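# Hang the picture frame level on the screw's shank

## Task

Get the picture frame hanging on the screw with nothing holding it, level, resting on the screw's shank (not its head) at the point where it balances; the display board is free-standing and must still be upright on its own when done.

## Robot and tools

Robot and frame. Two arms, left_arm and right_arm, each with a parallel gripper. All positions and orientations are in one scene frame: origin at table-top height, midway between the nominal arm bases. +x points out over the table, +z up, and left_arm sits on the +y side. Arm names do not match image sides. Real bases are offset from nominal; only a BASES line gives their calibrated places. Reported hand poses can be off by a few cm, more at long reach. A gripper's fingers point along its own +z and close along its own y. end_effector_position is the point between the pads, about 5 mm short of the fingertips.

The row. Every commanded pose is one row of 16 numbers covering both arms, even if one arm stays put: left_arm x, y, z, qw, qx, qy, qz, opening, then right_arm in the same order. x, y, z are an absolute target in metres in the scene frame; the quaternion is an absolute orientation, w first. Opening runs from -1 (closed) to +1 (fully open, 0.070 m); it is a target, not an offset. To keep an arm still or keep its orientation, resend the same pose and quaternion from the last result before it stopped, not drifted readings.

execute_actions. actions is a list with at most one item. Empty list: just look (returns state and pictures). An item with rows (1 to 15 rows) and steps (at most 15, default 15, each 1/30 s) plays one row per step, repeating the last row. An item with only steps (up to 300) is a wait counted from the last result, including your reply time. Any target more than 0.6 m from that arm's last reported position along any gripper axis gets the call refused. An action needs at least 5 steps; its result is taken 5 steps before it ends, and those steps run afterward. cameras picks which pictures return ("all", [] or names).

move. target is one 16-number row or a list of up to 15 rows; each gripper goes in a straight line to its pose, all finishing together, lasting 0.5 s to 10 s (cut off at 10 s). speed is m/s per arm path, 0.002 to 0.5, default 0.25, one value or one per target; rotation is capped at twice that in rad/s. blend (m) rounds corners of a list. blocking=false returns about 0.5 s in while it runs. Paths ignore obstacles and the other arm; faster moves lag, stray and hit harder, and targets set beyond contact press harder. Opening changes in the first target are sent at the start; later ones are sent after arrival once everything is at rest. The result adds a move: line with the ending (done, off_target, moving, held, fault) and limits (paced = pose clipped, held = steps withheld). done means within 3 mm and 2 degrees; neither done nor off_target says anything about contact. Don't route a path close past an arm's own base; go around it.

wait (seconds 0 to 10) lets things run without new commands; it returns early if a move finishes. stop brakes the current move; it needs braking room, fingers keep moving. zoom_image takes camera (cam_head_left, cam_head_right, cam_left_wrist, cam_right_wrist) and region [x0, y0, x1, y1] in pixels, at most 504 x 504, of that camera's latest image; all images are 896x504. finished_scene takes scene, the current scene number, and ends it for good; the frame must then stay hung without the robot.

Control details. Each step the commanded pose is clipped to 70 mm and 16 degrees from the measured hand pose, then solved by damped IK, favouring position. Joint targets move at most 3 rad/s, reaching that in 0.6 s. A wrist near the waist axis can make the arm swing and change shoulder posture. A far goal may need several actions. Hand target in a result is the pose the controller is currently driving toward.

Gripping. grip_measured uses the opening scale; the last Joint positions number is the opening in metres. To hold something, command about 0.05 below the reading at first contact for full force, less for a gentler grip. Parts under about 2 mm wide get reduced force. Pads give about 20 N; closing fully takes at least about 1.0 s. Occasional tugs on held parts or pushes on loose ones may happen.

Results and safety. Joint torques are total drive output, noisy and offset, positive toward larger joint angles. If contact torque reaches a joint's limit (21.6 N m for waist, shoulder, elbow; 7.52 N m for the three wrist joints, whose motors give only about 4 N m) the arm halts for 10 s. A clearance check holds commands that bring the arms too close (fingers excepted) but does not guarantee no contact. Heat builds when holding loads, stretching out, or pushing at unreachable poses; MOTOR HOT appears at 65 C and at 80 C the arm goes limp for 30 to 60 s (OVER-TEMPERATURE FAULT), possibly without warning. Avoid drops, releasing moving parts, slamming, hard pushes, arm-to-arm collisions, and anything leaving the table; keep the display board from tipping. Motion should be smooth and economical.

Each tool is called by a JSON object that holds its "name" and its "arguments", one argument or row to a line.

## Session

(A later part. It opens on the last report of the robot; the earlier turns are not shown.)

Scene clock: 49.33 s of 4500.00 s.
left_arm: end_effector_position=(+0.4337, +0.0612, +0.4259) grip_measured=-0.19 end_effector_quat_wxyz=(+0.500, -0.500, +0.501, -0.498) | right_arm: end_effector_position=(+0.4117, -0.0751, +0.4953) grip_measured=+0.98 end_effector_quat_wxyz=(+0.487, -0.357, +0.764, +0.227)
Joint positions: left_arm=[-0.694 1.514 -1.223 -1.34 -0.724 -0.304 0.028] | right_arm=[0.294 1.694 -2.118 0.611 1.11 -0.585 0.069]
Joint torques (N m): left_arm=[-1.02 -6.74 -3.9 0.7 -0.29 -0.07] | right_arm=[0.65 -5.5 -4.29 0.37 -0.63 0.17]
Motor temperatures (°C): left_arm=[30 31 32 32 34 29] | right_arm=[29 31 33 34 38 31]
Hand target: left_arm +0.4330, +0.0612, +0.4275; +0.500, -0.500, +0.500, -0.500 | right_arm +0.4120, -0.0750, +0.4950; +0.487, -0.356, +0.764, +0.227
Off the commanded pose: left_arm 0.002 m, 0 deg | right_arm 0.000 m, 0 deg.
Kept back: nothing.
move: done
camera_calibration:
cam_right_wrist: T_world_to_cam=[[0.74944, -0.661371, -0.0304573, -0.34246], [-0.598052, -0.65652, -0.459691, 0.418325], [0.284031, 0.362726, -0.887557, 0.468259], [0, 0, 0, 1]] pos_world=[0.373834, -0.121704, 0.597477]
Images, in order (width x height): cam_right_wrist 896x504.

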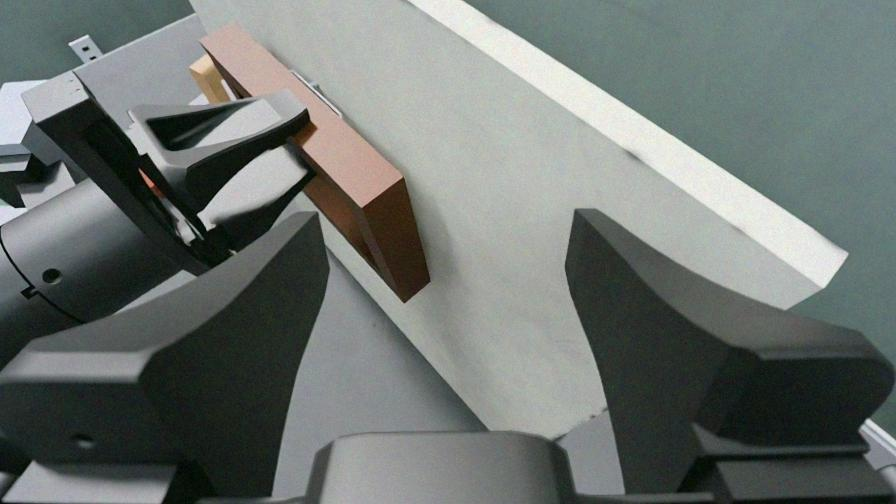

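{"name": "move", "arguments": {
  "target": [0.433,0.0612,0.4300,0.5,-0.5,0.5,-0.5,-0.1,0.412,-0.075,0.495,0.4870,-0.3564,0.7644,0.2271,1],
  "speed": 0.03,
  "cameras": ["cam_right_wrist","cam_left_wrist"]
}}

{"name": "zoom_image", "arguments": {
  "camera": "cam_right_wrist",
  "region": [180, 0, 440, 310]
}}

{"name": "zoom_image", "arguments": {
  "camera": "cam_left_wrist",
  "region": [340, 150, 560, 440]
}}

Scene clock: 50.43 s of 4500.00 s.
left_arm: end_effector_position=(+0.4332, +0.0615, +0.4299) grip_measured=-0.10 end_effector_quat_wxyz=(+0.500, -0.500, +0.500, -0.500) | right_arm: end_effector_position=(+0.4117, -0.0751, +0.4953) grip_measured=+0.98 end_effector_quat_wxyz=(+0.487, -0.357, +0.764, +0.227)
Joint positions: left_arm=[-0.694 1.51 -1.233 -1.35 -0.722 -0.29 0.031] | right_arm=[0.294 1.694 -2.118 0.611 1.11 -0.585 0.069]
Joint torques (N m): left_arm=[-0.68 -6.7 -3.57 0.49 -0.32 0.05] | right_arm=[0.67 -5.5 -4.27 0.38 -0.63 0.17]
Motor temperatures (°C): left_arm=[30 31 32 32 34 29] | right_arm=[29 31 33 34 38 31]
Hand target: left_arm +0.4330, +0.0612, +0.4300; +0.500, -0.500, +0.500, -0.500 | right_arm +0.4120, -0.0750, +0.4950; +0.487, -0.356, +0.764, +0.227
Off the commanded pose: left_arm 0.000 m, 0 deg | right_arm 0.000 m, 0 deg.
Kept back: nothing.
move: done
camera_calibration:
cam_left_wrist: T_world_to_cam=[[0.0234505, -0.0111886, 0.999662, -0.435704], [-0.559424, -0.828873, 0.00384616, 0.292226], [0.82855, -0.559325, -0.0256966, -0.191765], [0, 0, 0, 1]] pos_world=[0.332582, 0.130084, 0.429505]
cam_right_wrist: T_world_to_cam=[[0.74944, -0.661371, -0.0304573, -0.34246], [-0.598052, -0.65652, -0.459691, 0.418325], [0.284031, 0.362726, -0.887557, 0.468259], [0, 0, 0, 1]] pos_world=[0.373834, -0.121704, 0.597477]
Images, in order (width x height): cam_left_wrist 896x504, cam_right_wrist 896x504.

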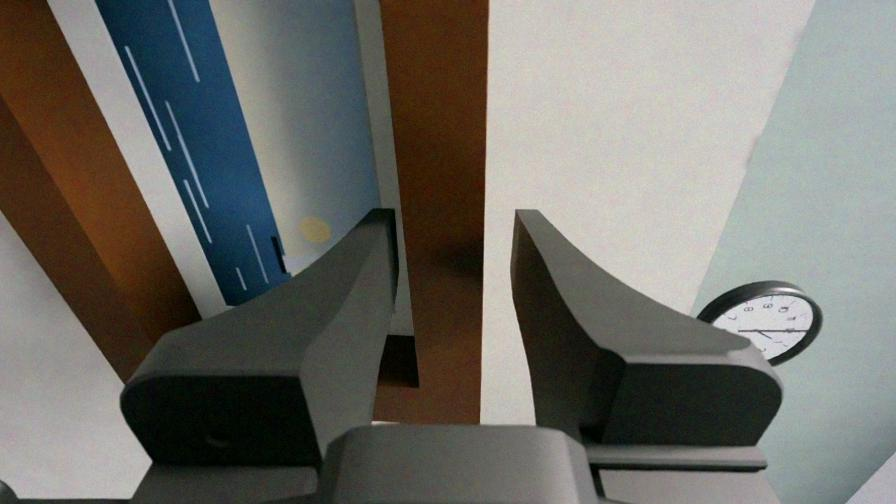

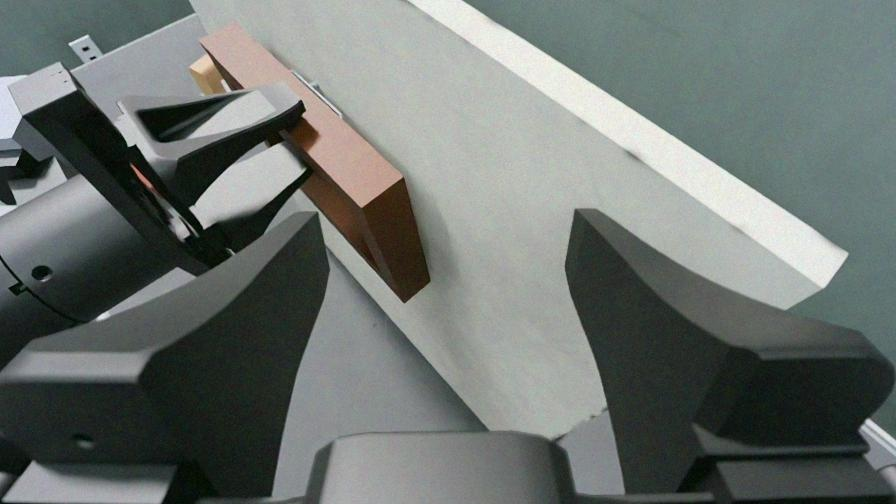

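Scaled by 1.626 from the camera's 896x504 image, which has a finer 1280x720 frame.

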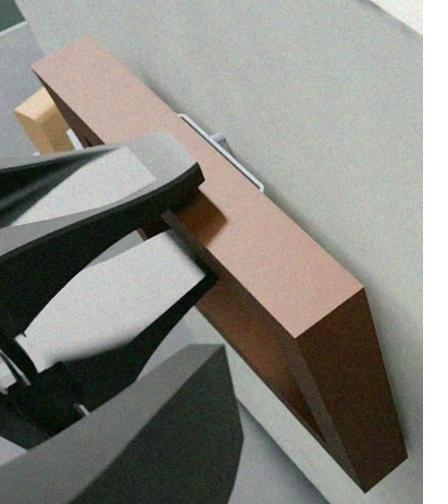

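Scaled by 1.738 from the camera's 896x504 image, which has a finer 1280x720 frame.

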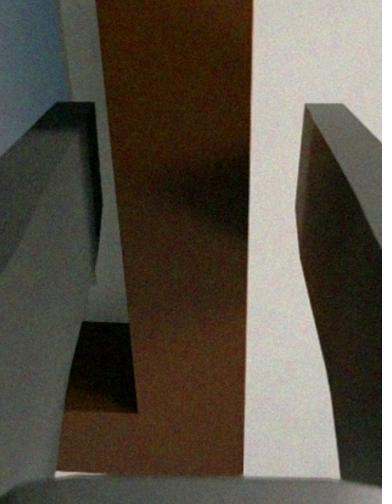

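{"name": "execute_actions", "arguments": {
  "actions": [],
  "cameras": ["cam_right_wrist", "cam_left_wrist"]
}}

Scene clock: 51.53 s of 4500.00 s.
left_arm: end_effector_position=(+0.4332, +0.0615, +0.4299) grip_measured=-0.10 end_effector_quat_wxyz=(+0.500, -0.500, +0.500, -0.500) | right_arm: end_effector_position=(+0.4117, -0.0751, +0.4953) grip_measured=+0.98 end_effector_quat_wxyz=(+0.487, -0.357, +0.764, +0.227)
Joint positions: left_arm=[-0.694 1.51 -1.233 -1.35 -0.722 -0.29 0.031] | right_arm=[0.294 1.694 -2.118 0.611 1.11 -0.585 0.069]
Joint torques (N m): left_arm=[-0.75 -6.62 -3.17 0.57 -0.34 0.02] | right_arm=[0.7 -5.5 -4.27 0.37 -0.62 0.17]
Motor temperatures (°C): left_arm=[30 31 32 32 34 29] | right_arm=[29 31 33 34 38 31]
Hand target: left_arm +0.4330, +0.0612, +0.4300; +0.500, -0.500, +0.500, -0.500 | right_arm +0.4120, -0.0750, +0.4950; +0.487, -0.356, +0.764, +0.227
Off the commanded pose: left_arm 0.000 m, 0 deg | right_arm 0.000 m, 0 deg.
Steps of this call (1-33: nothing new was sent). Readings (end_effector_position of left_arm | right_arm):
1: (+0.4332, +0.0615, +0.4299) | (+0.4117, -0.0751, +0.4953)
2: (+0.4332, +0.0615, +0.4299) | (+0.4117, -0.0751, +0.4953)
4: (+0.4332, +0.0615, +0.4299) | (+0.4117, -0.0751, +0.4953)
8: (+0.4332, +0.0615, +0.4299) | (+0.4117, -0.0751, +0.4953)
33: the state above
camera_calibration:
cam_left_wrist: T_world_to_cam=[[0.0234505, -0.0111886, 0.999662, -0.435704], [-0.559424, -0.828873, 0.00384616, 0.292226], [0.82855, -0.559325, -0.0256966, -0.191765], [0, 0, 0, 1]] pos_world=[0.332582, 0.130084, 0.429505]
cam_right_wrist: T_world_to_cam=[[0.74944, -0.661371, -0.0304573, -0.34246], [-0.598052, -0.65652, -0.459691, 0.418325], [0.284031, 0.362726, -0.887557, 0.468259], [0, 0, 0, 1]] pos_world=[0.373834, -0.121704, 0.597477]
Images, in order (width x height): cam_left_wrist 896x504, cam_right_wrist 896x504.

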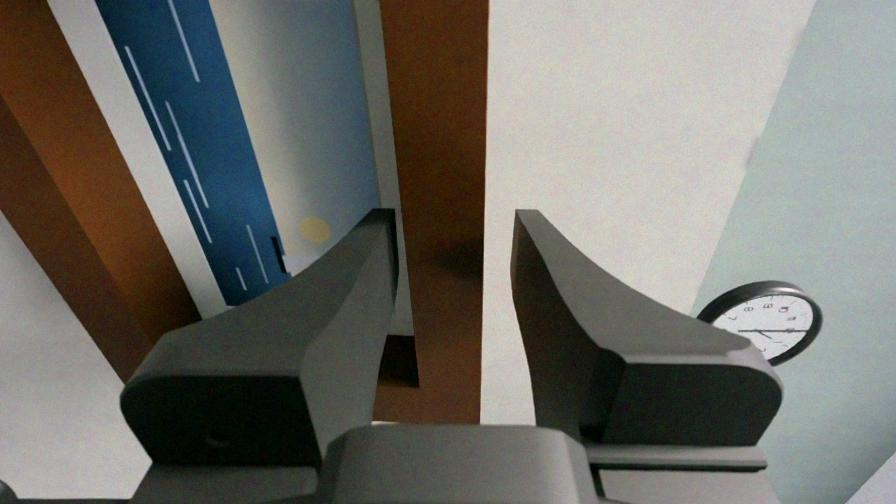

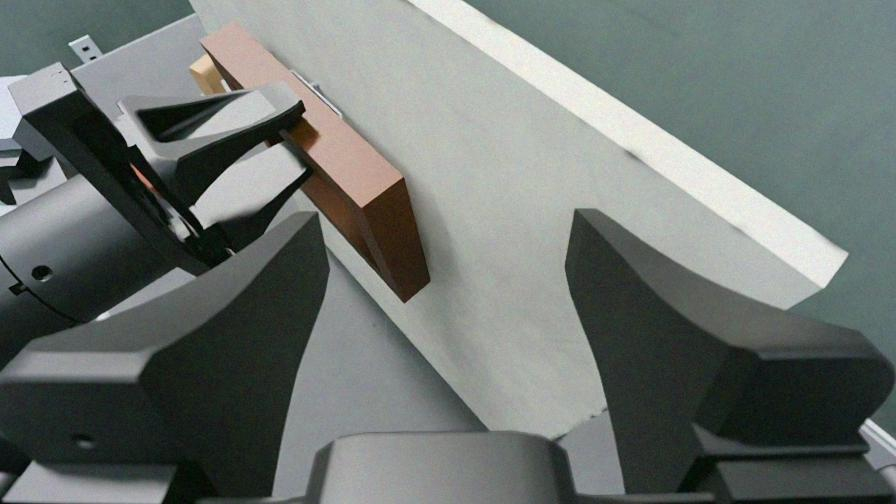

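{"name": "move", "arguments": {
  "target": [0.433, 0.0612, 0.4390, 0.5,-0.5,0.5,-0.5, -0.1, 0.412, -0.075, 0.495, 0.4870,-0.3564,0.7644,0.2271, 1],
  "speed": 0.01,
  "cameras": ["cam_right_wrist"]
}}

{"name": "zoom_image", "arguments": {
  "camera": "cam_right_wrist",
  "region": [180, 0, 440, 310]
}}

Scene clock: 54.90 s of 4500.00 s.
left_arm: end_effector_position=(+0.4330, +0.0612, +0.4389) grip_measured=-0.10 end_effector_quat_wxyz=(+0.500, -0.500, +0.500, -0.500) | right_arm: end_effector_position=(+0.4117, -0.0751, +0.4953) grip_measured=+0.98 end_effector_quat_wxyz=(+0.487, -0.357, +0.764, +0.227)
Joint positions: left_arm=[-0.695 1.507 -1.265 -1.391 -0.715 -0.237 0.032] | right_arm=[0.294 1.694 -2.118 0.611 1.11 -0.585 0.069]
Joint torques (N m): left_arm=[0.11 -7.32 -3.92 0.79 -0.49 0.03] | right_arm=[0.7 -5.54 -4.29 0.38 -0.61 0.14]
Motor temperatures (°C): left_arm=[30 31 32 32 34 29] | right_arm=[29 31 33 34 38 31]
Hand target: left_arm +0.4330, +0.0612, +0.4390; +0.500, -0.500, +0.500, -0.500 | right_arm +0.4120, -0.0750, +0.4950; +0.487, -0.356, +0.764, +0.227
Off the commanded pose: left_arm 0.000 m, 0 deg | right_arm 0.000 m, 0 deg.
Kept back: nothing.
move: done
camera_calibration:
cam_right_wrist: T_world_to_cam=[[0.74944, -0.661371, -0.0304573, -0.34246], [-0.598052, -0.65652, -0.459691, 0.418325], [0.284031, 0.362726, -0.887557, 0.468259], [0, 0, 0, 1]] pos_world=[0.373834, -0.121704, 0.597477]
Images, in order (width x height): cam_right_wrist 896x504.

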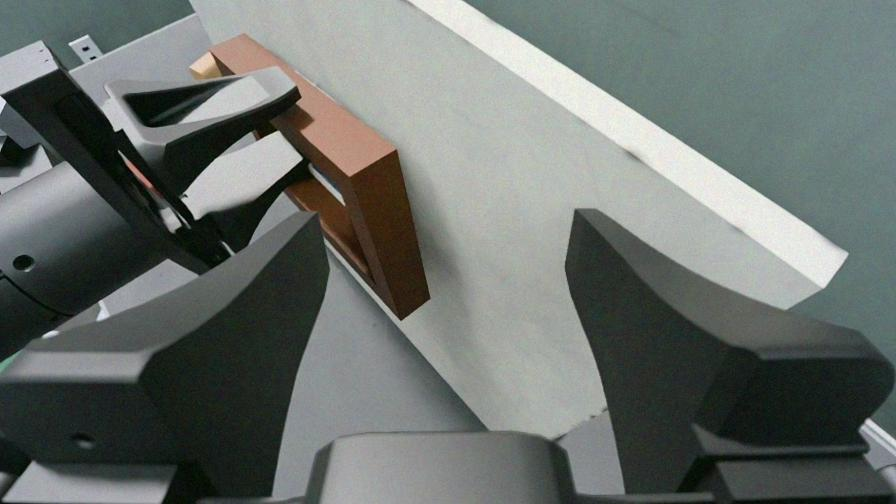

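Scaled by 1.626 from the camera's 896x504 image, which has a finer 1280x720 frame.

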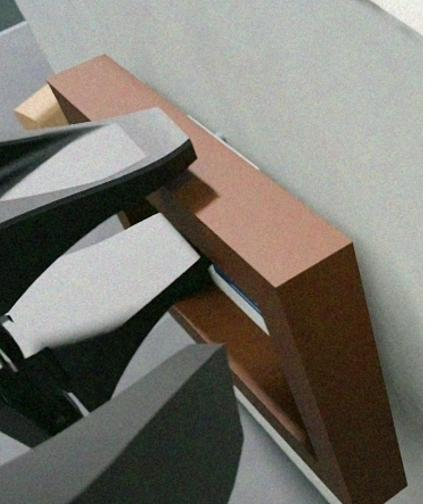

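{"name": "move", "arguments": {
  "target": [0.433, 0.0612, 0.4310, 0.5,-0.5,0.5,-0.5, -0.1, 0.412, -0.075, 0.495, 0.4870,-0.3564,0.7644,0.2271, 1],
  "speed": 0.006,
  "cameras": ["cam_right_wrist"]
}}

{"name": "zoom_image", "arguments": {
  "camera": "cam_right_wrist",
  "region": [180, 0, 440, 310]
}}

Scene clock: 57.00 s of 4500.00 s.
left_arm: end_effector_position=(+0.4329, +0.0611, +0.4312) grip_measured=-0.10 end_effector_quat_wxyz=(+0.500, -0.500, +0.500, -0.500) | right_arm: end_effector_position=(+0.4117, -0.0751, +0.4953) grip_measured=+0.98 end_effector_quat_wxyz=(+0.487, -0.357, +0.764, +0.227)
Joint positions: left_arm=[-0.695 1.509 -1.236 -1.355 -0.72 -0.285 0.031] | right_arm=[0.294 1.694 -2.118 0.611 1.11 -0.585 0.069]
Joint torques (N m): left_arm=[-0.55 -5.06 -2.76 0.69 -0.62 -0.04] | right_arm=[0.7 -5.56 -4.29 0.38 -0.6 0.15]
Motor temperatures (°C): left_arm=[30 31 32 32 34 29] | right_arm=[29 31 33 34 38 31]
Hand target: left_arm +0.4330, +0.0612, +0.4310; +0.500, -0.500, +0.500, -0.500 | right_arm +0.4120, -0.0750, +0.4950; +0.487, -0.356, +0.764, +0.227
Off the commanded pose: left_arm 0.000 m, 0 deg | right_arm 0.000 m, 0 deg.
Kept back: nothing.
move: done
camera_calibration:
cam_right_wrist: T_world_to_cam=[[0.74944, -0.661371, -0.0304573, -0.34246], [-0.598052, -0.65652, -0.459691, 0.418325], [0.284031, 0.362726, -0.887557, 0.468259], [0, 0, 0, 1]] pos_world=[0.373834, -0.121704, 0.597477]
Images, in order (width x height): cam_right_wrist 896x504.

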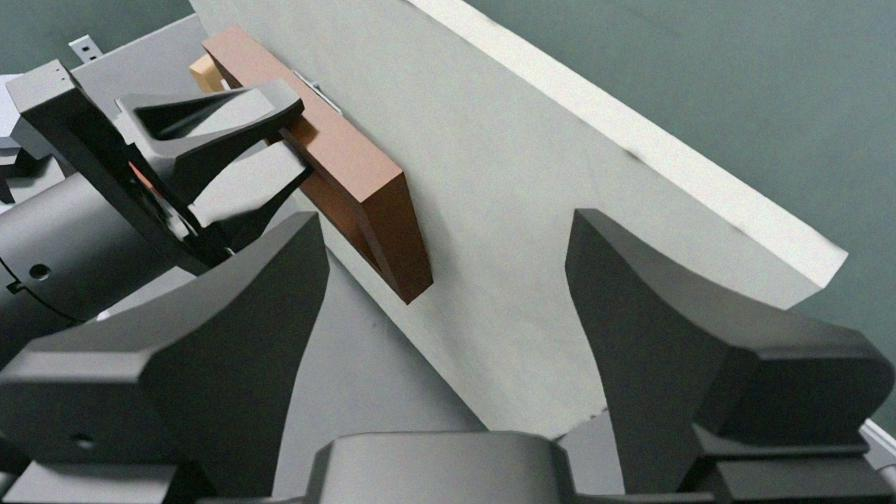

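Scaled by 1.626 from the camera's 896x504 image, which has a finer 1280x720 frame.

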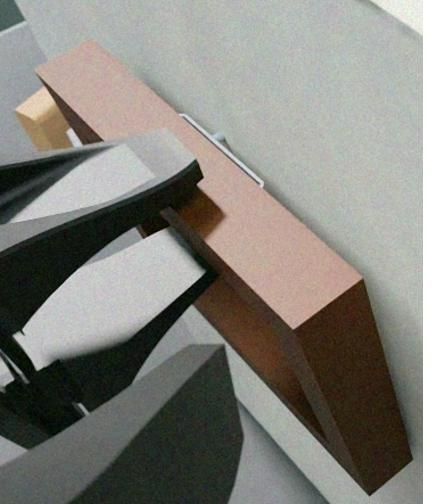

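{"name": "move", "arguments": {
  "target": [0.433, 0.0612, 0.4203, 0.5,-0.5,0.5,-0.5, -0.1, 0.412, -0.075, 0.495, 0.4870,-0.3564,0.7644,0.2271, 1],
  "speed": 0.012,
  "cameras": ["cam_right_wrist"]
}}

{"name": "zoom_image", "arguments": {
  "camera": "cam_right_wrist",
  "region": [180, 0, 440, 310]
}}

{"name": "move", "arguments": {
  "target": [0.433, 0.0612, 0.4260, 0.5,-0.5,0.5,-0.5, -0.1, 0.412, -0.075, 0.495, 0.4870,-0.3564,0.7644,0.2271, 1],
  "speed": 0.005,
  "cameras": ["cam_right_wrist"]
}}

{"name": "zoom_image", "arguments": {
  "camera": "cam_right_wrist",
  "region": [180, 0, 440, 310]
}}

Scene clock: 58.90 s of 4500.00 s.
left_arm: end_effector_position=(+0.4328, +0.0611, +0.4212) grip_measured=-0.10 end_effector_quat_wxyz=(+0.500, -0.499, +0.500, -0.501) | right_arm: end_effector_position=(+0.4117, -0.0751, +0.4953) grip_measured=+0.98 end_effector_quat_wxyz=(+0.487, -0.357, +0.764, +0.227)
Joint positions: left_arm=[-0.695 1.513 -1.199 -1.307 -0.73 -0.347 0.032] | right_arm=[0.294 1.694 -2.118 0.611 1.11 -0.585 0.069]
Joint torques (N m): left_arm=[-0.14 -4.59 -2.15 0.16 -0.8 -0.02] | right_arm=[0.67 -5.54 -4.25 0.39 -0.59 0.14]
Motor temperatures (°C): left_arm=[30 31 32 32 34 29] | right_arm=[29 31 33 34 38 31]
Hand target: left_arm +0.4330, +0.0612, +0.4203; +0.500, -0.500, +0.500, -0.500 | right_arm +0.4120, -0.0750, +0.4950; +0.487, -0.356, +0.764, +0.227
Off the commanded pose: left_arm 0.001 m, 0 deg | right_arm 0.000 m, 0 deg.
Kept back: nothing.
move: done
camera_calibration:
cam_right_wrist: T_world_to_cam=[[0.74944, -0.661371, -0.0304573, -0.34246], [-0.598052, -0.65652, -0.459691, 0.418325], [0.284031, 0.362726, -0.887557, 0.468259], [0, 0, 0, 1]] pos_world=[0.373834, -0.121704, 0.597477]
Images, in order (width x height): cam_right_wrist 896x504.

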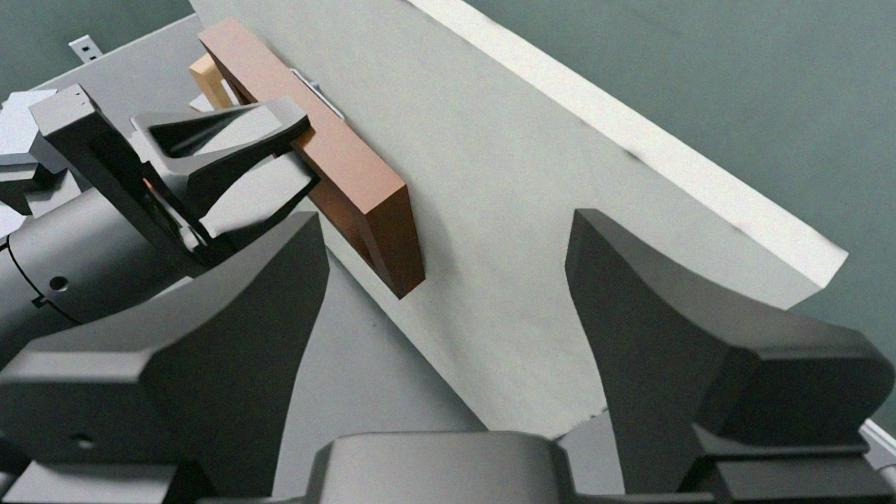

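Scaled by 1.626 from the camera's 896x504 image, which has a finer 1280x720 frame.

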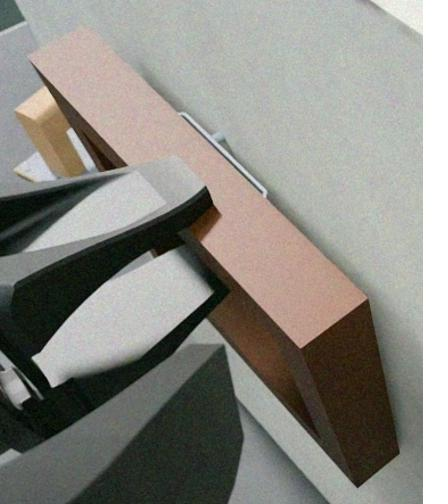

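Scene clock: 60.27 s of 4500.00 s.
left_arm: end_effector_position=(+0.4331, +0.0611, +0.4258) grip_measured=-0.10 end_effector_quat_wxyz=(+0.500, -0.500, +0.500, -0.500) | right_arm: end_effector_position=(+0.4117, -0.0751, +0.4953) grip_measured=+0.98 end_effector_quat_wxyz=(+0.487, -0.357, +0.764, +0.227)
Joint positions: left_arm=[-0.695 1.512 -1.218 -1.333 -0.726 -0.314 0.031] | right_arm=[0.294 1.694 -2.118 0.611 1.11 -0.585 0.069]
Joint torques (N m): left_arm=[0.51 -7.1 -3.51 0.51 -0.33 0.02] | right_arm=[0.68 -5.55 -4.26 0.39 -0.58 0.13]
Motor temperatures (°C): left_arm=[30 31 32 32 34 29] | right_arm=[29 31 33 34 38 31]
Hand target: left_arm +0.4330, +0.0612, +0.4260; +0.500, -0.500, +0.500, -0.500 | right_arm +0.4120, -0.0750, +0.4950; +0.487, -0.356, +0.764, +0.227
Off the commanded pose: left_arm 0.000 m, 0 deg | right_arm 0.000 m, 0 deg.
Kept back: nothing.
move: done
camera_calibration:
cam_right_wrist: T_world_to_cam=[[0.74944, -0.661371, -0.0304573, -0.34246], [-0.598052, -0.65652, -0.459691, 0.418325], [0.284031, 0.362726, -0.887557, 0.468259], [0, 0, 0, 1]] pos_world=[0.373834, -0.121704, 0.597477]
Images, in order (width x height): cam_right_wrist 896x504.

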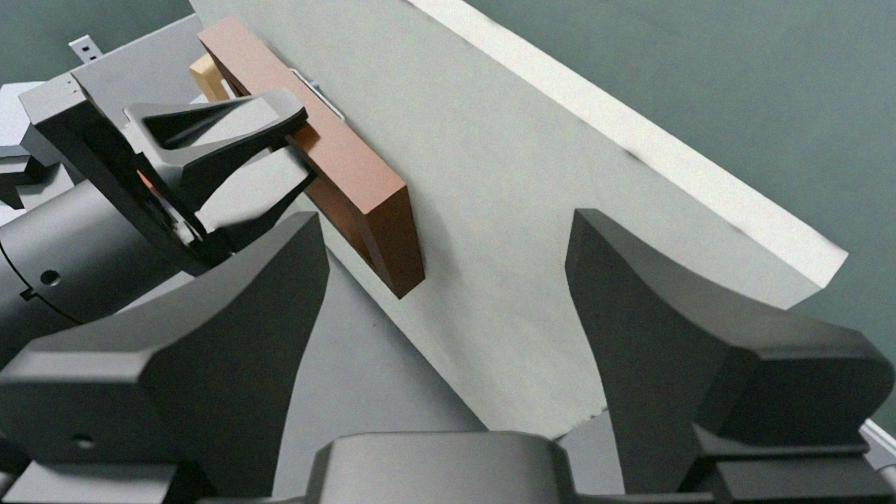

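Scaled by 1.626 from the camera's 896x504 image, which has a finer 1280x720 frame.

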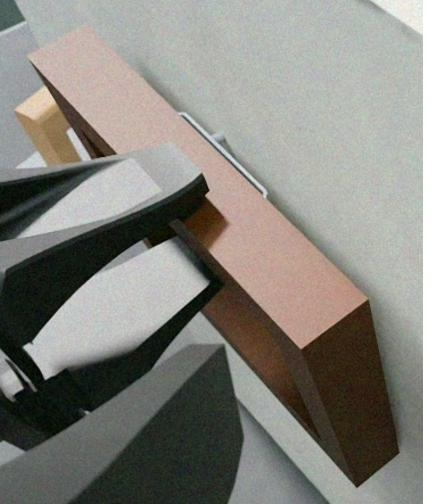

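{"name": "move", "arguments": {
  "target": [0.433, 0.0612, 0.4195, 0.5,-0.5,0.5,-0.5, -0.1, 0.412, -0.075, 0.495, 0.4870,-0.3564,0.7644,0.2271, 1],
  "speed": 0.012,
  "cameras": ["cam_right_wrist"]
}}

{"name": "zoom_image", "arguments": {
  "camera": "cam_right_wrist",
  "region": [180, 0, 440, 310]
}}

{"name": "move", "arguments": {
  "target": [0.433, 0.0612, 0.4260, 0.5,-0.5,0.5,-0.5, -0.1, 0.412, -0.075, 0.495, 0.4870,-0.3564,0.7644,0.2271, 1],
  "speed": 0.004,
  "cameras": ["cam_right_wrist"]
}}

{"name": "zoom_image", "arguments": {
  "camera": "cam_right_wrist",
  "region": [180, 0, 440, 310]
}}

Scene clock: 61.47 s of 4500.00 s.
left_arm: end_effector_position=(+0.4325, +0.0615, +0.4213) grip_measured=-0.10 end_effector_quat_wxyz=(+0.500, -0.500, +0.499, -0.501) | right_arm: end_effector_position=(+0.4117, -0.0751, +0.4953) grip_measured=+0.98 end_effector_quat_wxyz=(+0.487, -0.357, +0.764, +0.227)
Joint positions: left_arm=[-0.695 1.512 -1.197 -1.304 -0.732 -0.351 0.032] | right_arm=[0.294 1.694 -2.118 0.611 1.11 -0.585 0.069]
Joint torques (N m): left_arm=[0.64 -4.33 -2.06 0.29 -0.6 -0.03] | right_arm=[0.69 -5.57 -4.27 0.39 -0.57 0.13]
Motor temperatures (°C): left_arm=[30 31 32 32 34 29] | right_arm=[29 31 33 34 38 31]
Hand target: left_arm +0.4330, +0.0612, +0.4195; +0.500, -0.500, +0.500, -0.500 | right_arm +0.4120, -0.0750, +0.4950; +0.487, -0.356, +0.764, +0.227
Off the commanded pose: left_arm 0.002 m, 0 deg | right_arm 0.000 m, 0 deg.
Kept back: nothing.
move: done
camera_calibration:
cam_right_wrist: T_world_to_cam=[[0.74944, -0.661371, -0.0304573, -0.34246], [-0.598052, -0.65652, -0.459691, 0.418325], [0.284031, 0.362726, -0.887557, 0.468259], [0, 0, 0, 1]] pos_world=[0.373834, -0.121704, 0.597477]
Images, in order (width x height): cam_right_wrist 896x504.

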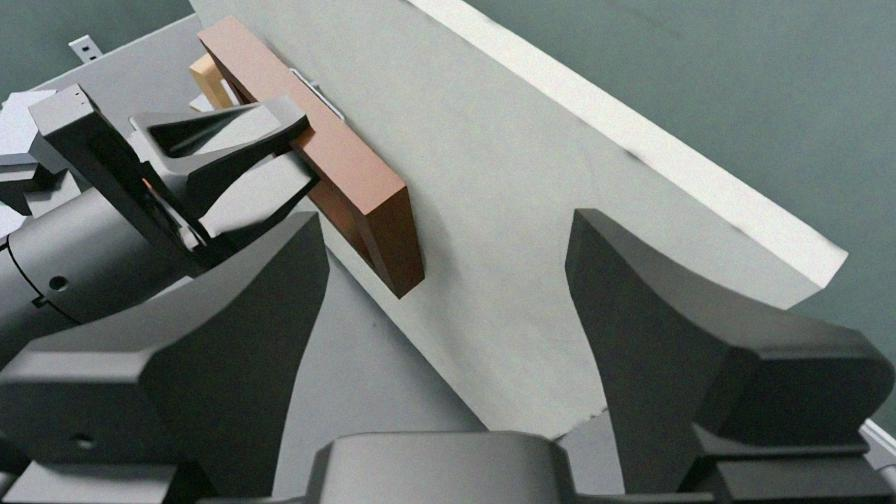

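Scaled by 1.626 from the camera's 896x504 image, which has a finer 1280x720 frame.

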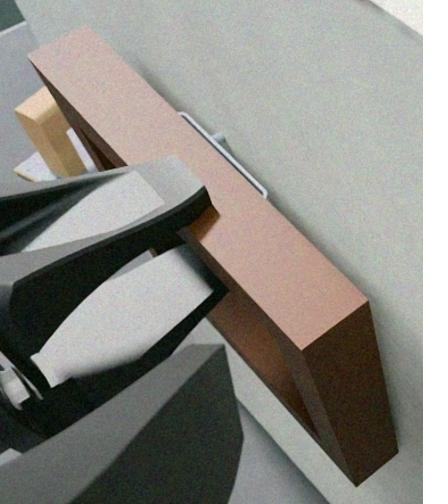

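Scene clock: 63.30 s of 4500.00 s.
left_arm: end_effector_position=(+0.4331, +0.0611, +0.4256) grip_measured=-0.10 end_effector_quat_wxyz=(+0.500, -0.500, +0.500, -0.500) | right_arm: end_effector_position=(+0.4117, -0.0751, +0.4953) grip_measured=+0.98 end_effector_quat_wxyz=(+0.487, -0.357, +0.764, +0.227)
Joint positions: left_arm=[-0.695 1.512 -1.218 -1.333 -0.725 -0.314 0.032] | right_arm=[0.294 1.694 -2.118 0.611 1.11 -0.585 0.069]
Joint torques (N m): left_arm=[0.39 -6.83 -3.5 0.51 -0.34 0.06] | right_arm=[0.69 -5.56 -4.25 0.39 -0.56 0.13]
Motor temperatures (°C): left_arm=[30 32 32 32 34 29] | right_arm=[29 31 33 34 38 31]
Hand target: left_arm +0.4330, +0.0612, +0.4260; +0.500, -0.500, +0.500, -0.500 | right_arm +0.4120, -0.0750, +0.4950; +0.487, -0.356, +0.764, +0.227
Off the commanded pose: left_arm 0.000 m, 0 deg | right_arm 0.000 m, 0 deg.
Kept back: nothing.
move: done
camera_calibration:
cam_right_wrist: T_world_to_cam=[[0.74944, -0.661371, -0.0304573, -0.34246], [-0.598052, -0.65652, -0.459691, 0.418325], [0.284031, 0.362726, -0.887557, 0.468259], [0, 0, 0, 1]] pos_world=[0.373834, -0.121704, 0.597477]
Images, in order (width x height): cam_right_wrist 896x504.

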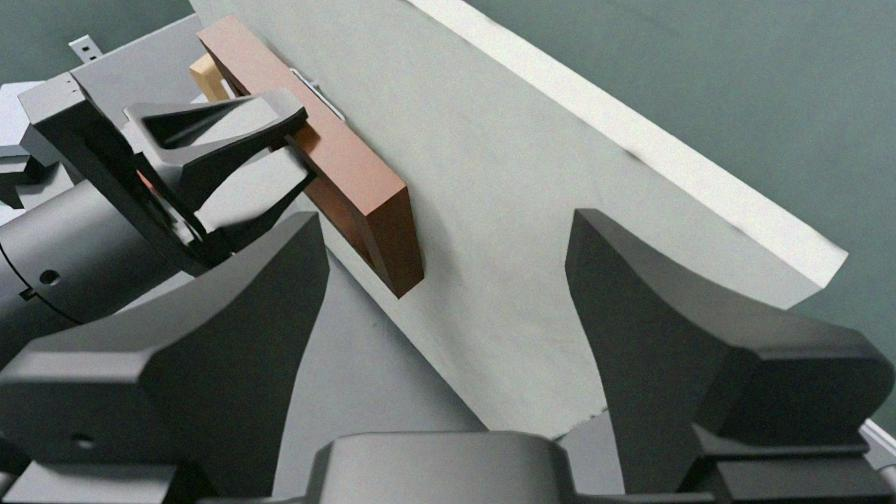

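Scaled by 1.626 from the camera's 896x504 image, which has a finer 1280x720 frame.

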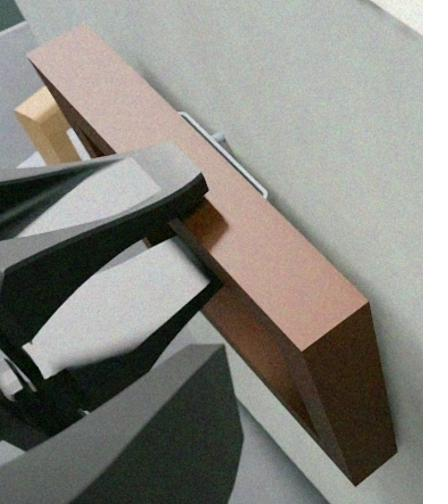

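{"name": "move", "arguments": {
  "target": [0.433, 0.0612, 0.4180, 0.5,-0.5,0.5,-0.5, -0.1, 0.412, -0.075, 0.495, 0.4870,-0.3564,0.7644,0.2271, 1],
  "speed": 0.012,
  "cameras": ["cam_right_wrist"]
}}

{"name": "zoom_image", "arguments": {
  "camera": "cam_right_wrist",
  "region": [180, 0, 440, 310]
}}

{"name": "move", "arguments": {
  "target": [0.433, 0.0612, 0.4260, 0.5,-0.5,0.5,-0.5, -0.1, 0.412, -0.075, 0.495, 0.4870,-0.3564,0.7644,0.2271, 1],
  "speed": 0.004,
  "cameras": ["cam_right_wrist"]
}}

{"name": "zoom_image", "arguments": {
  "camera": "cam_right_wrist",
  "region": [180, 0, 440, 310]
}}

Scene clock: 64.53 s of 4500.00 s.
left_arm: end_effector_position=(+0.4326, +0.0613, +0.4200) grip_measured=-0.10 end_effector_quat_wxyz=(+0.501, -0.499, +0.499, -0.502) | right_arm: end_effector_position=(+0.4117, -0.0751, +0.4953) grip_measured=+0.98 end_effector_quat_wxyz=(+0.487, -0.357, +0.764, +0.227)
Joint positions: left_arm=[-0.695 1.513 -1.192 -1.296 -0.733 -0.36 0.032] | right_arm=[0.294 1.694 -2.118 0.611 1.11 -0.585 0.069]
Joint torques (N m): left_arm=[0.36 -3.83 -1.15 -0.2 -0.72 -0.08] | right_arm=[0.65 -5.58 -4.25 0.39 -0.56 0.12]
Motor temperatures (°C): left_arm=[30 32 32 32 34 29] | right_arm=[29 31 33 34 38 31]
Hand target: left_arm +0.4330, +0.0612, +0.4180; +0.500, -0.500, +0.500, -0.500 | right_arm +0.4120, -0.0750, +0.4950; +0.487, -0.356, +0.764, +0.227
Off the commanded pose: left_arm 0.002 m, 0 deg | right_arm 0.000 m, 0 deg.
Kept back: nothing.
move: done
camera_calibration:
cam_right_wrist: T_world_to_cam=[[0.74944, -0.661371, -0.0304573, -0.34246], [-0.598052, -0.65652, -0.459691, 0.418325], [0.284031, 0.362726, -0.887557, 0.468259], [0, 0, 0, 1]] pos_world=[0.373834, -0.121704, 0.597477]
Images, in order (width x height): cam_right_wrist 896x504.

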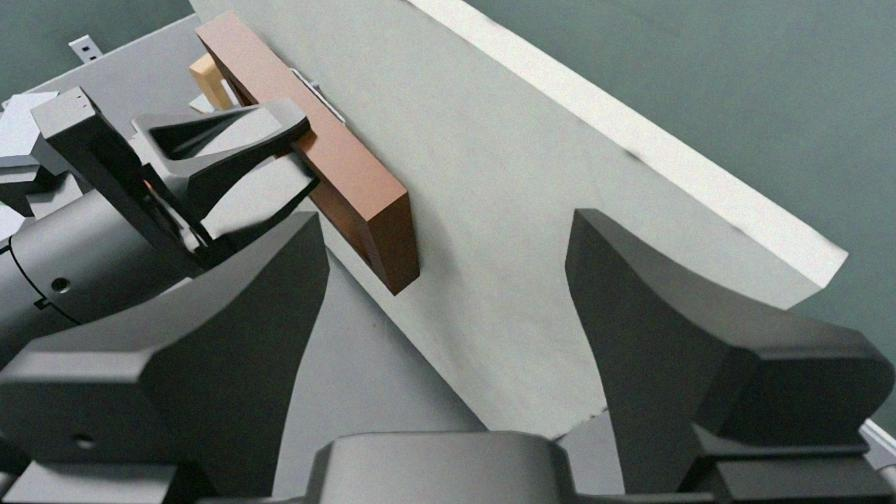

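Scaled by 1.626 from the camera's 896x504 image, which has a finer 1280x720 frame.

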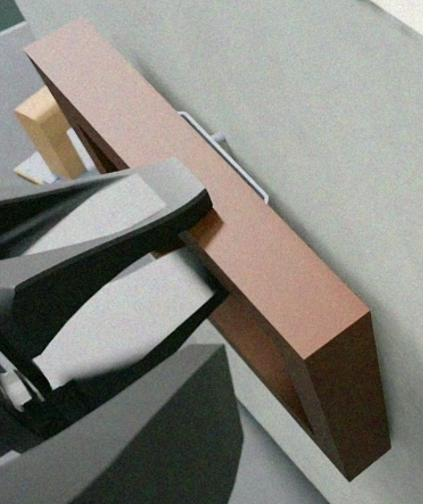

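Scene clock: 66.77 s of 4500.00 s.
left_arm: end_effector_position=(+0.4332, +0.0616, +0.4260) grip_measured=-0.10 end_effector_quat_wxyz=(+0.500, -0.500, +0.500, -0.500) | right_arm: end_effector_position=(+0.4117, -0.0751, +0.4953) grip_measured=+0.98 end_effector_quat_wxyz=(+0.487, -0.357, +0.764, +0.227)
Joint positions: left_arm=[-0.694 1.512 -1.218 -1.332 -0.726 -0.314 0.031] | right_arm=[0.294 1.694 -2.118 0.611 1.11 -0.585 0.069]
Joint torques (N m): left_arm=[-0.81 -7 -3.6 0.46 -0.31 0.06] | right_arm=[0.74 -5.62 -4.23 0.4 -0.54 0.11]
Motor temperatures (°C): left_arm=[30 32 32 32 34 29] | right_arm=[29 31 33 34 38 31]
Hand target: left_arm +0.4330, +0.0612, +0.4260; +0.500, -0.500, +0.500, -0.500 | right_arm +0.4120, -0.0750, +0.4950; +0.487, -0.356, +0.764, +0.227
Off the commanded pose: left_arm 0.000 m, 0 deg | right_arm 0.000 m, 0 deg.
Kept back: nothing.
move: done
camera_calibration:
cam_right_wrist: T_world_to_cam=[[0.74944, -0.661371, -0.0304573, -0.34246], [-0.598052, -0.65652, -0.459691, 0.418325], [0.284031, 0.362726, -0.887557, 0.468259], [0, 0, 0, 1]] pos_world=[0.373834, -0.121704, 0.597477]
Images, in order (width x height): cam_right_wrist 896x504.

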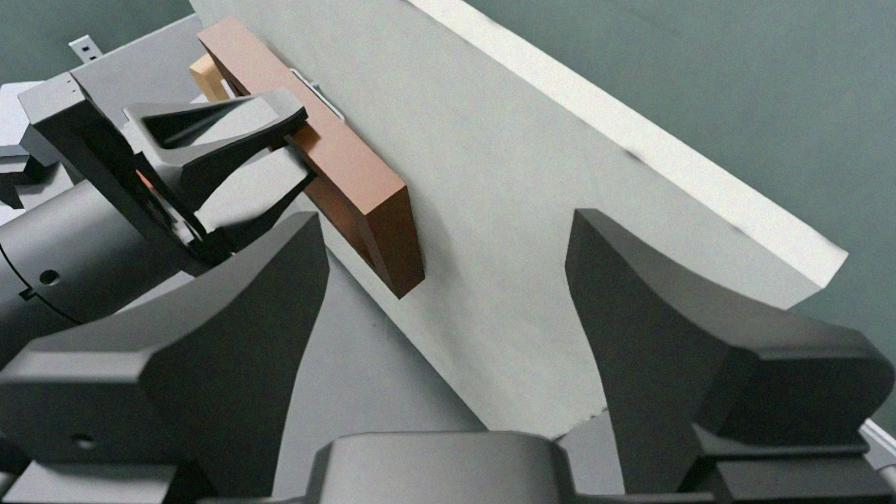

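Scaled by 1.626 from the camera's 896x504 image, which has a finer 1280x720 frame.

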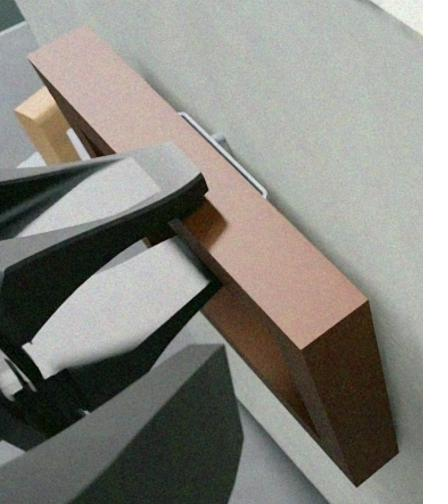

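{"name": "move", "arguments": {
  "target": [
    [0.433, 0.0612, 0.4288, 0.5,-0.5,0.5,-0.5, -0.25, 0.412, -0.075, 0.495, 0.4870,-0.3564,0.7644,0.2271, 1],
    [0.433, 0.0612, 0.4290, 0.5,-0.5,0.5,-0.5, -0.38, 0.412, -0.075, 0.495, 0.4870,-0.3564,0.7644,0.2271, 1],
    [0.433, 0.0612, 0.4290, 0.5,-0.5,0.5,-0.5, -0.52, 0.412, -0.075, 0.495, 0.4870,-0.3564,0.7644,0.2271, 1]
  ],
  "speed": 0.02,
  "cameras": ["cam_right_wrist"]
}}

{"name": "zoom_image", "arguments": {
  "camera": "cam_right_wrist",
  "region": [180, 0, 440, 310]
}}

Scene clock: 74.30 s of 4500.00 s.
left_arm: end_effector_position=(+0.4329, +0.0611, +0.4288) grip_measured=-0.45 end_effector_quat_wxyz=(+0.500, -0.500, +0.500, -0.500) | right_arm: end_effector_position=(+0.4117, -0.0751, +0.4953) grip_measured=+0.98 end_effector_quat_wxyz=(+0.487, -0.357, +0.764, +0.227)
Joint positions: left_arm=[-0.695 1.51 -1.228 -1.346 -0.722 -0.296 0.019] | right_arm=[0.294 1.694 -2.118 0.611 1.11 -0.585 0.069]
Joint torques (N m): left_arm=[0.23 -5.94 -3.94 0.69 -0.57 -0.11] | right_arm=[0.65 -5.62 -4.21 0.4 -0.5 0.09]
Motor temperatures (°C): left_arm=[30 32 32 32 34 29] | right_arm=[29 31 33 34 38 31]
Hand target: left_arm +0.4330, +0.0612, +0.4290; +0.500, -0.500, +0.500, -0.500 | right_arm +0.4120, -0.0750, +0.4950; +0.487, -0.356, +0.764, +0.227
Off the commanded pose: left_arm 0.000 m, 0 deg | right_arm 0.000 m, 0 deg.
Kept back: nothing.
move: done
camera_calibration:
cam_right_wrist: T_world_to_cam=[[0.74944, -0.661371, -0.0304573, -0.34246], [-0.598052, -0.65652, -0.459691, 0.418325], [0.284031, 0.362726, -0.887557, 0.468259], [0, 0, 0, 1]] pos_world=[0.373834, -0.121704, 0.597477]
Images, in order (width x height): cam_right_wrist 896x504.

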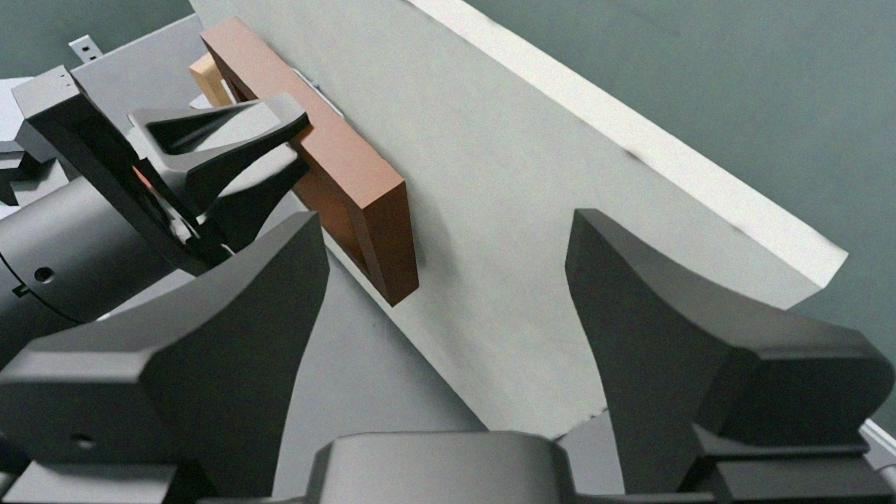

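Scaled by 1.626 from the camera's 896x504 image, which has a finer 1280x720 frame.

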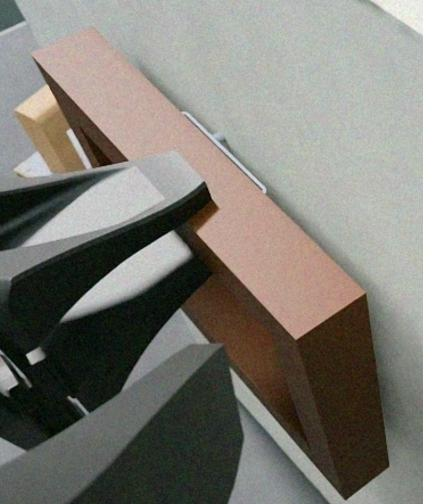

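{"name": "move", "arguments": {
  "target": [
    [0.433, 0.0612, 0.4340, 0.5,-0.5,0.5,-0.5, -0.52, 0.412, -0.075, 0.495, 0.4870,-0.3564,0.7644,0.2271, 1],
    [0.433, 0.0592, 0.4340, 0.5,-0.5,0.5,-0.5, -0.52, 0.412, -0.075, 0.495, 0.4870,-0.3564,0.7644,0.2271, 1]
  ],
  "speed": 0.015,
  "cameras": ["cam_right_wrist"]
}}

{"name": "zoom_image", "arguments": {
  "camera": "cam_right_wrist",
  "region": [180, 0, 440, 310]
}}

Scene clock: 75.63 s of 4500.00 s.
left_arm: end_effector_position=(+0.4330, +0.0596, +0.4349) grip_measured=-0.45 end_effector_quat_wxyz=(+0.500, -0.500, +0.499, -0.501) | right_arm: end_effector_position=(+0.4117, -0.0751, +0.4953) grip_measured=+0.98 end_effector_quat_wxyz=(+0.487, -0.357, +0.764, +0.227)
Joint positions: left_arm=[-0.7 1.512 -1.253 -1.37 -0.723 -0.264 0.019] | right_arm=[0.294 1.694 -2.118 0.611 1.11 -0.585 0.069]
Joint torques (N m): left_arm=[-1.09 -5.81 -3.82 0.85 -0.8 0.15] | right_arm=[0.67 -5.63 -4.24 0.4 -0.5 0.09]
Motor temperatures (°C): left_arm=[30 32 32 32 34 29] | right_arm=[28 31 33 34 38 31]
Hand target: left_arm +0.4330, +0.0592, +0.4340; +0.500, -0.500, +0.500, -0.500 | right_arm +0.4120, -0.0750, +0.4950; +0.487, -0.356, +0.764, +0.227
Off the commanded pose: left_arm 0.001 m, 0 deg | right_arm 0.000 m, 0 deg.
Kept back: nothing.
move: done
camera_calibration:
cam_right_wrist: T_world_to_cam=[[0.74944, -0.661371, -0.0304573, -0.34246], [-0.598052, -0.65652, -0.459691, 0.418325], [0.284031, 0.362726, -0.887557, 0.468259], [0, 0, 0, 1]] pos_world=[0.373834, -0.121704, 0.597477]
Images, in order (width x height): cam_right_wrist 896x504.

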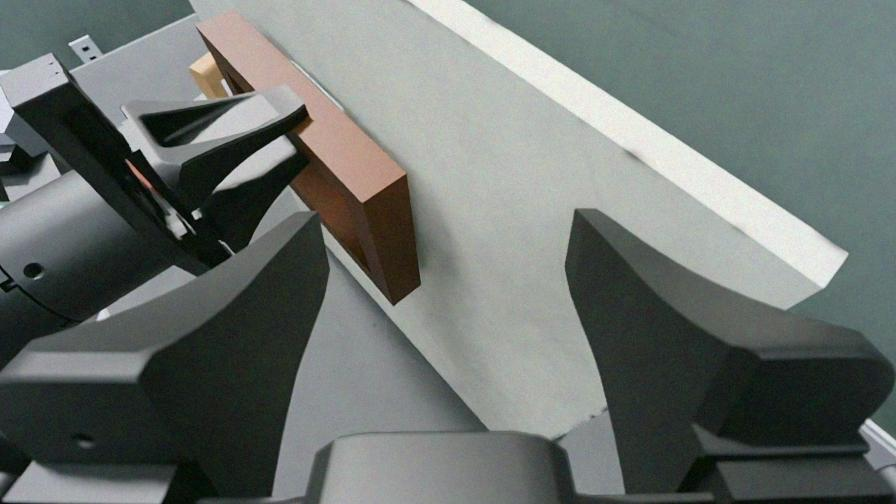

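Scaled by 1.626 from the camera's 896x504 image, which has a finer 1280x720 frame.

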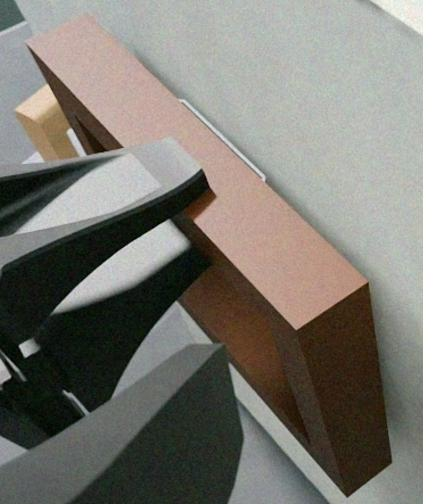

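{"name": "move", "arguments": {
  "target": [
    [0.433, 0.0586, 0.4335, 0.5,-0.5,0.5,-0.5, -0.52, 0.412, -0.075, 0.495, 0.4870,-0.3564,0.7644,0.2271, 1],
    [0.433, 0.0588, 0.4280, 0.5,-0.5,0.5,-0.5, -0.52, 0.412, -0.075, 0.495, 0.4870,-0.3564,0.7644,0.2271, 1]
  ],
  "speed": 0.01,
  "cameras": ["cam_right_wrist"]
}}

{"name": "zoom_image", "arguments": {
  "camera": "cam_right_wrist",
  "region": [180, 0, 440, 310]
}}

Scene clock: 76.80 s of 4500.00 s.
left_arm: end_effector_position=(+0.4328, +0.0594, +0.4297) grip_measured=-0.45 end_effector_quat_wxyz=(+0.501, -0.500, +0.498, -0.501) | right_arm: end_effector_position=(+0.4117, -0.0751, +0.4953) grip_measured=+0.98 end_effector_quat_wxyz=(+0.487, -0.357, +0.764, +0.227)
Joint positions: left_arm=[-0.702 1.515 -1.233 -1.343 -0.732 -0.299 0.019] | right_arm=[0.294 1.694 -2.118 0.611 1.11 -0.585 0.069]
Joint torques (N m): left_arm=[-1.33 -4.96 -1.23 -0.13 0.81 -0.16] | right_arm=[0.67 -5.63 -4.21 0.4 -0.51 0.08]
Motor temperatures (°C): left_arm=[30 32 32 32 34 29] | right_arm=[28 31 33 34 38 31]
Hand target: left_arm +0.4330, +0.0588, +0.4280; +0.500, -0.500, +0.500, -0.500 | right_arm +0.4120, -0.0750, +0.4950; +0.487, -0.356, +0.764, +0.227
Off the commanded pose: left_arm 0.002 m, 0 deg | right_arm 0.000 m, 0 deg.
Kept back: nothing.
move: done
camera_calibration:
cam_right_wrist: T_world_to_cam=[[0.74944, -0.661371, -0.0304573, -0.34246], [-0.598052, -0.65652, -0.459691, 0.418325], [0.284031, 0.362726, -0.887557, 0.468259], [0, 0, 0, 1]] pos_world=[0.373834, -0.121704, 0.597477]
Images, in order (width x height): cam_right_wrist 896x504.

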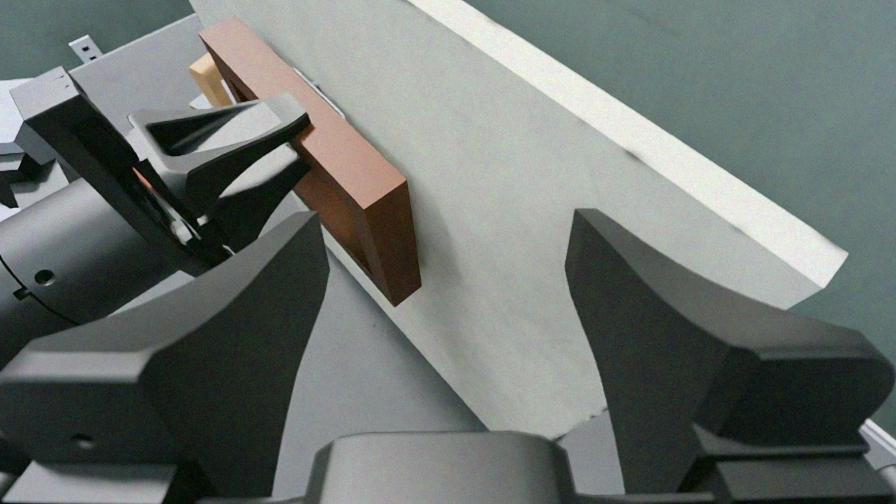

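Scaled by 1.626 from the camera's 896x504 image, which has a finer 1280x720 frame.

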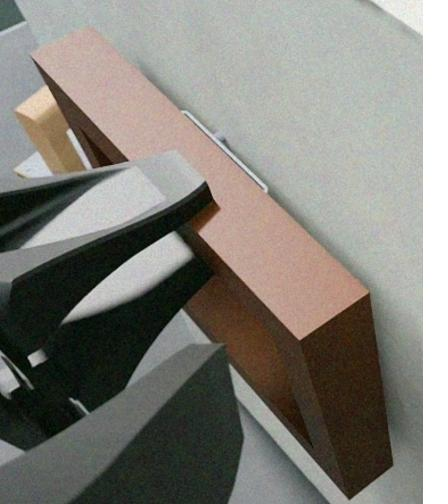

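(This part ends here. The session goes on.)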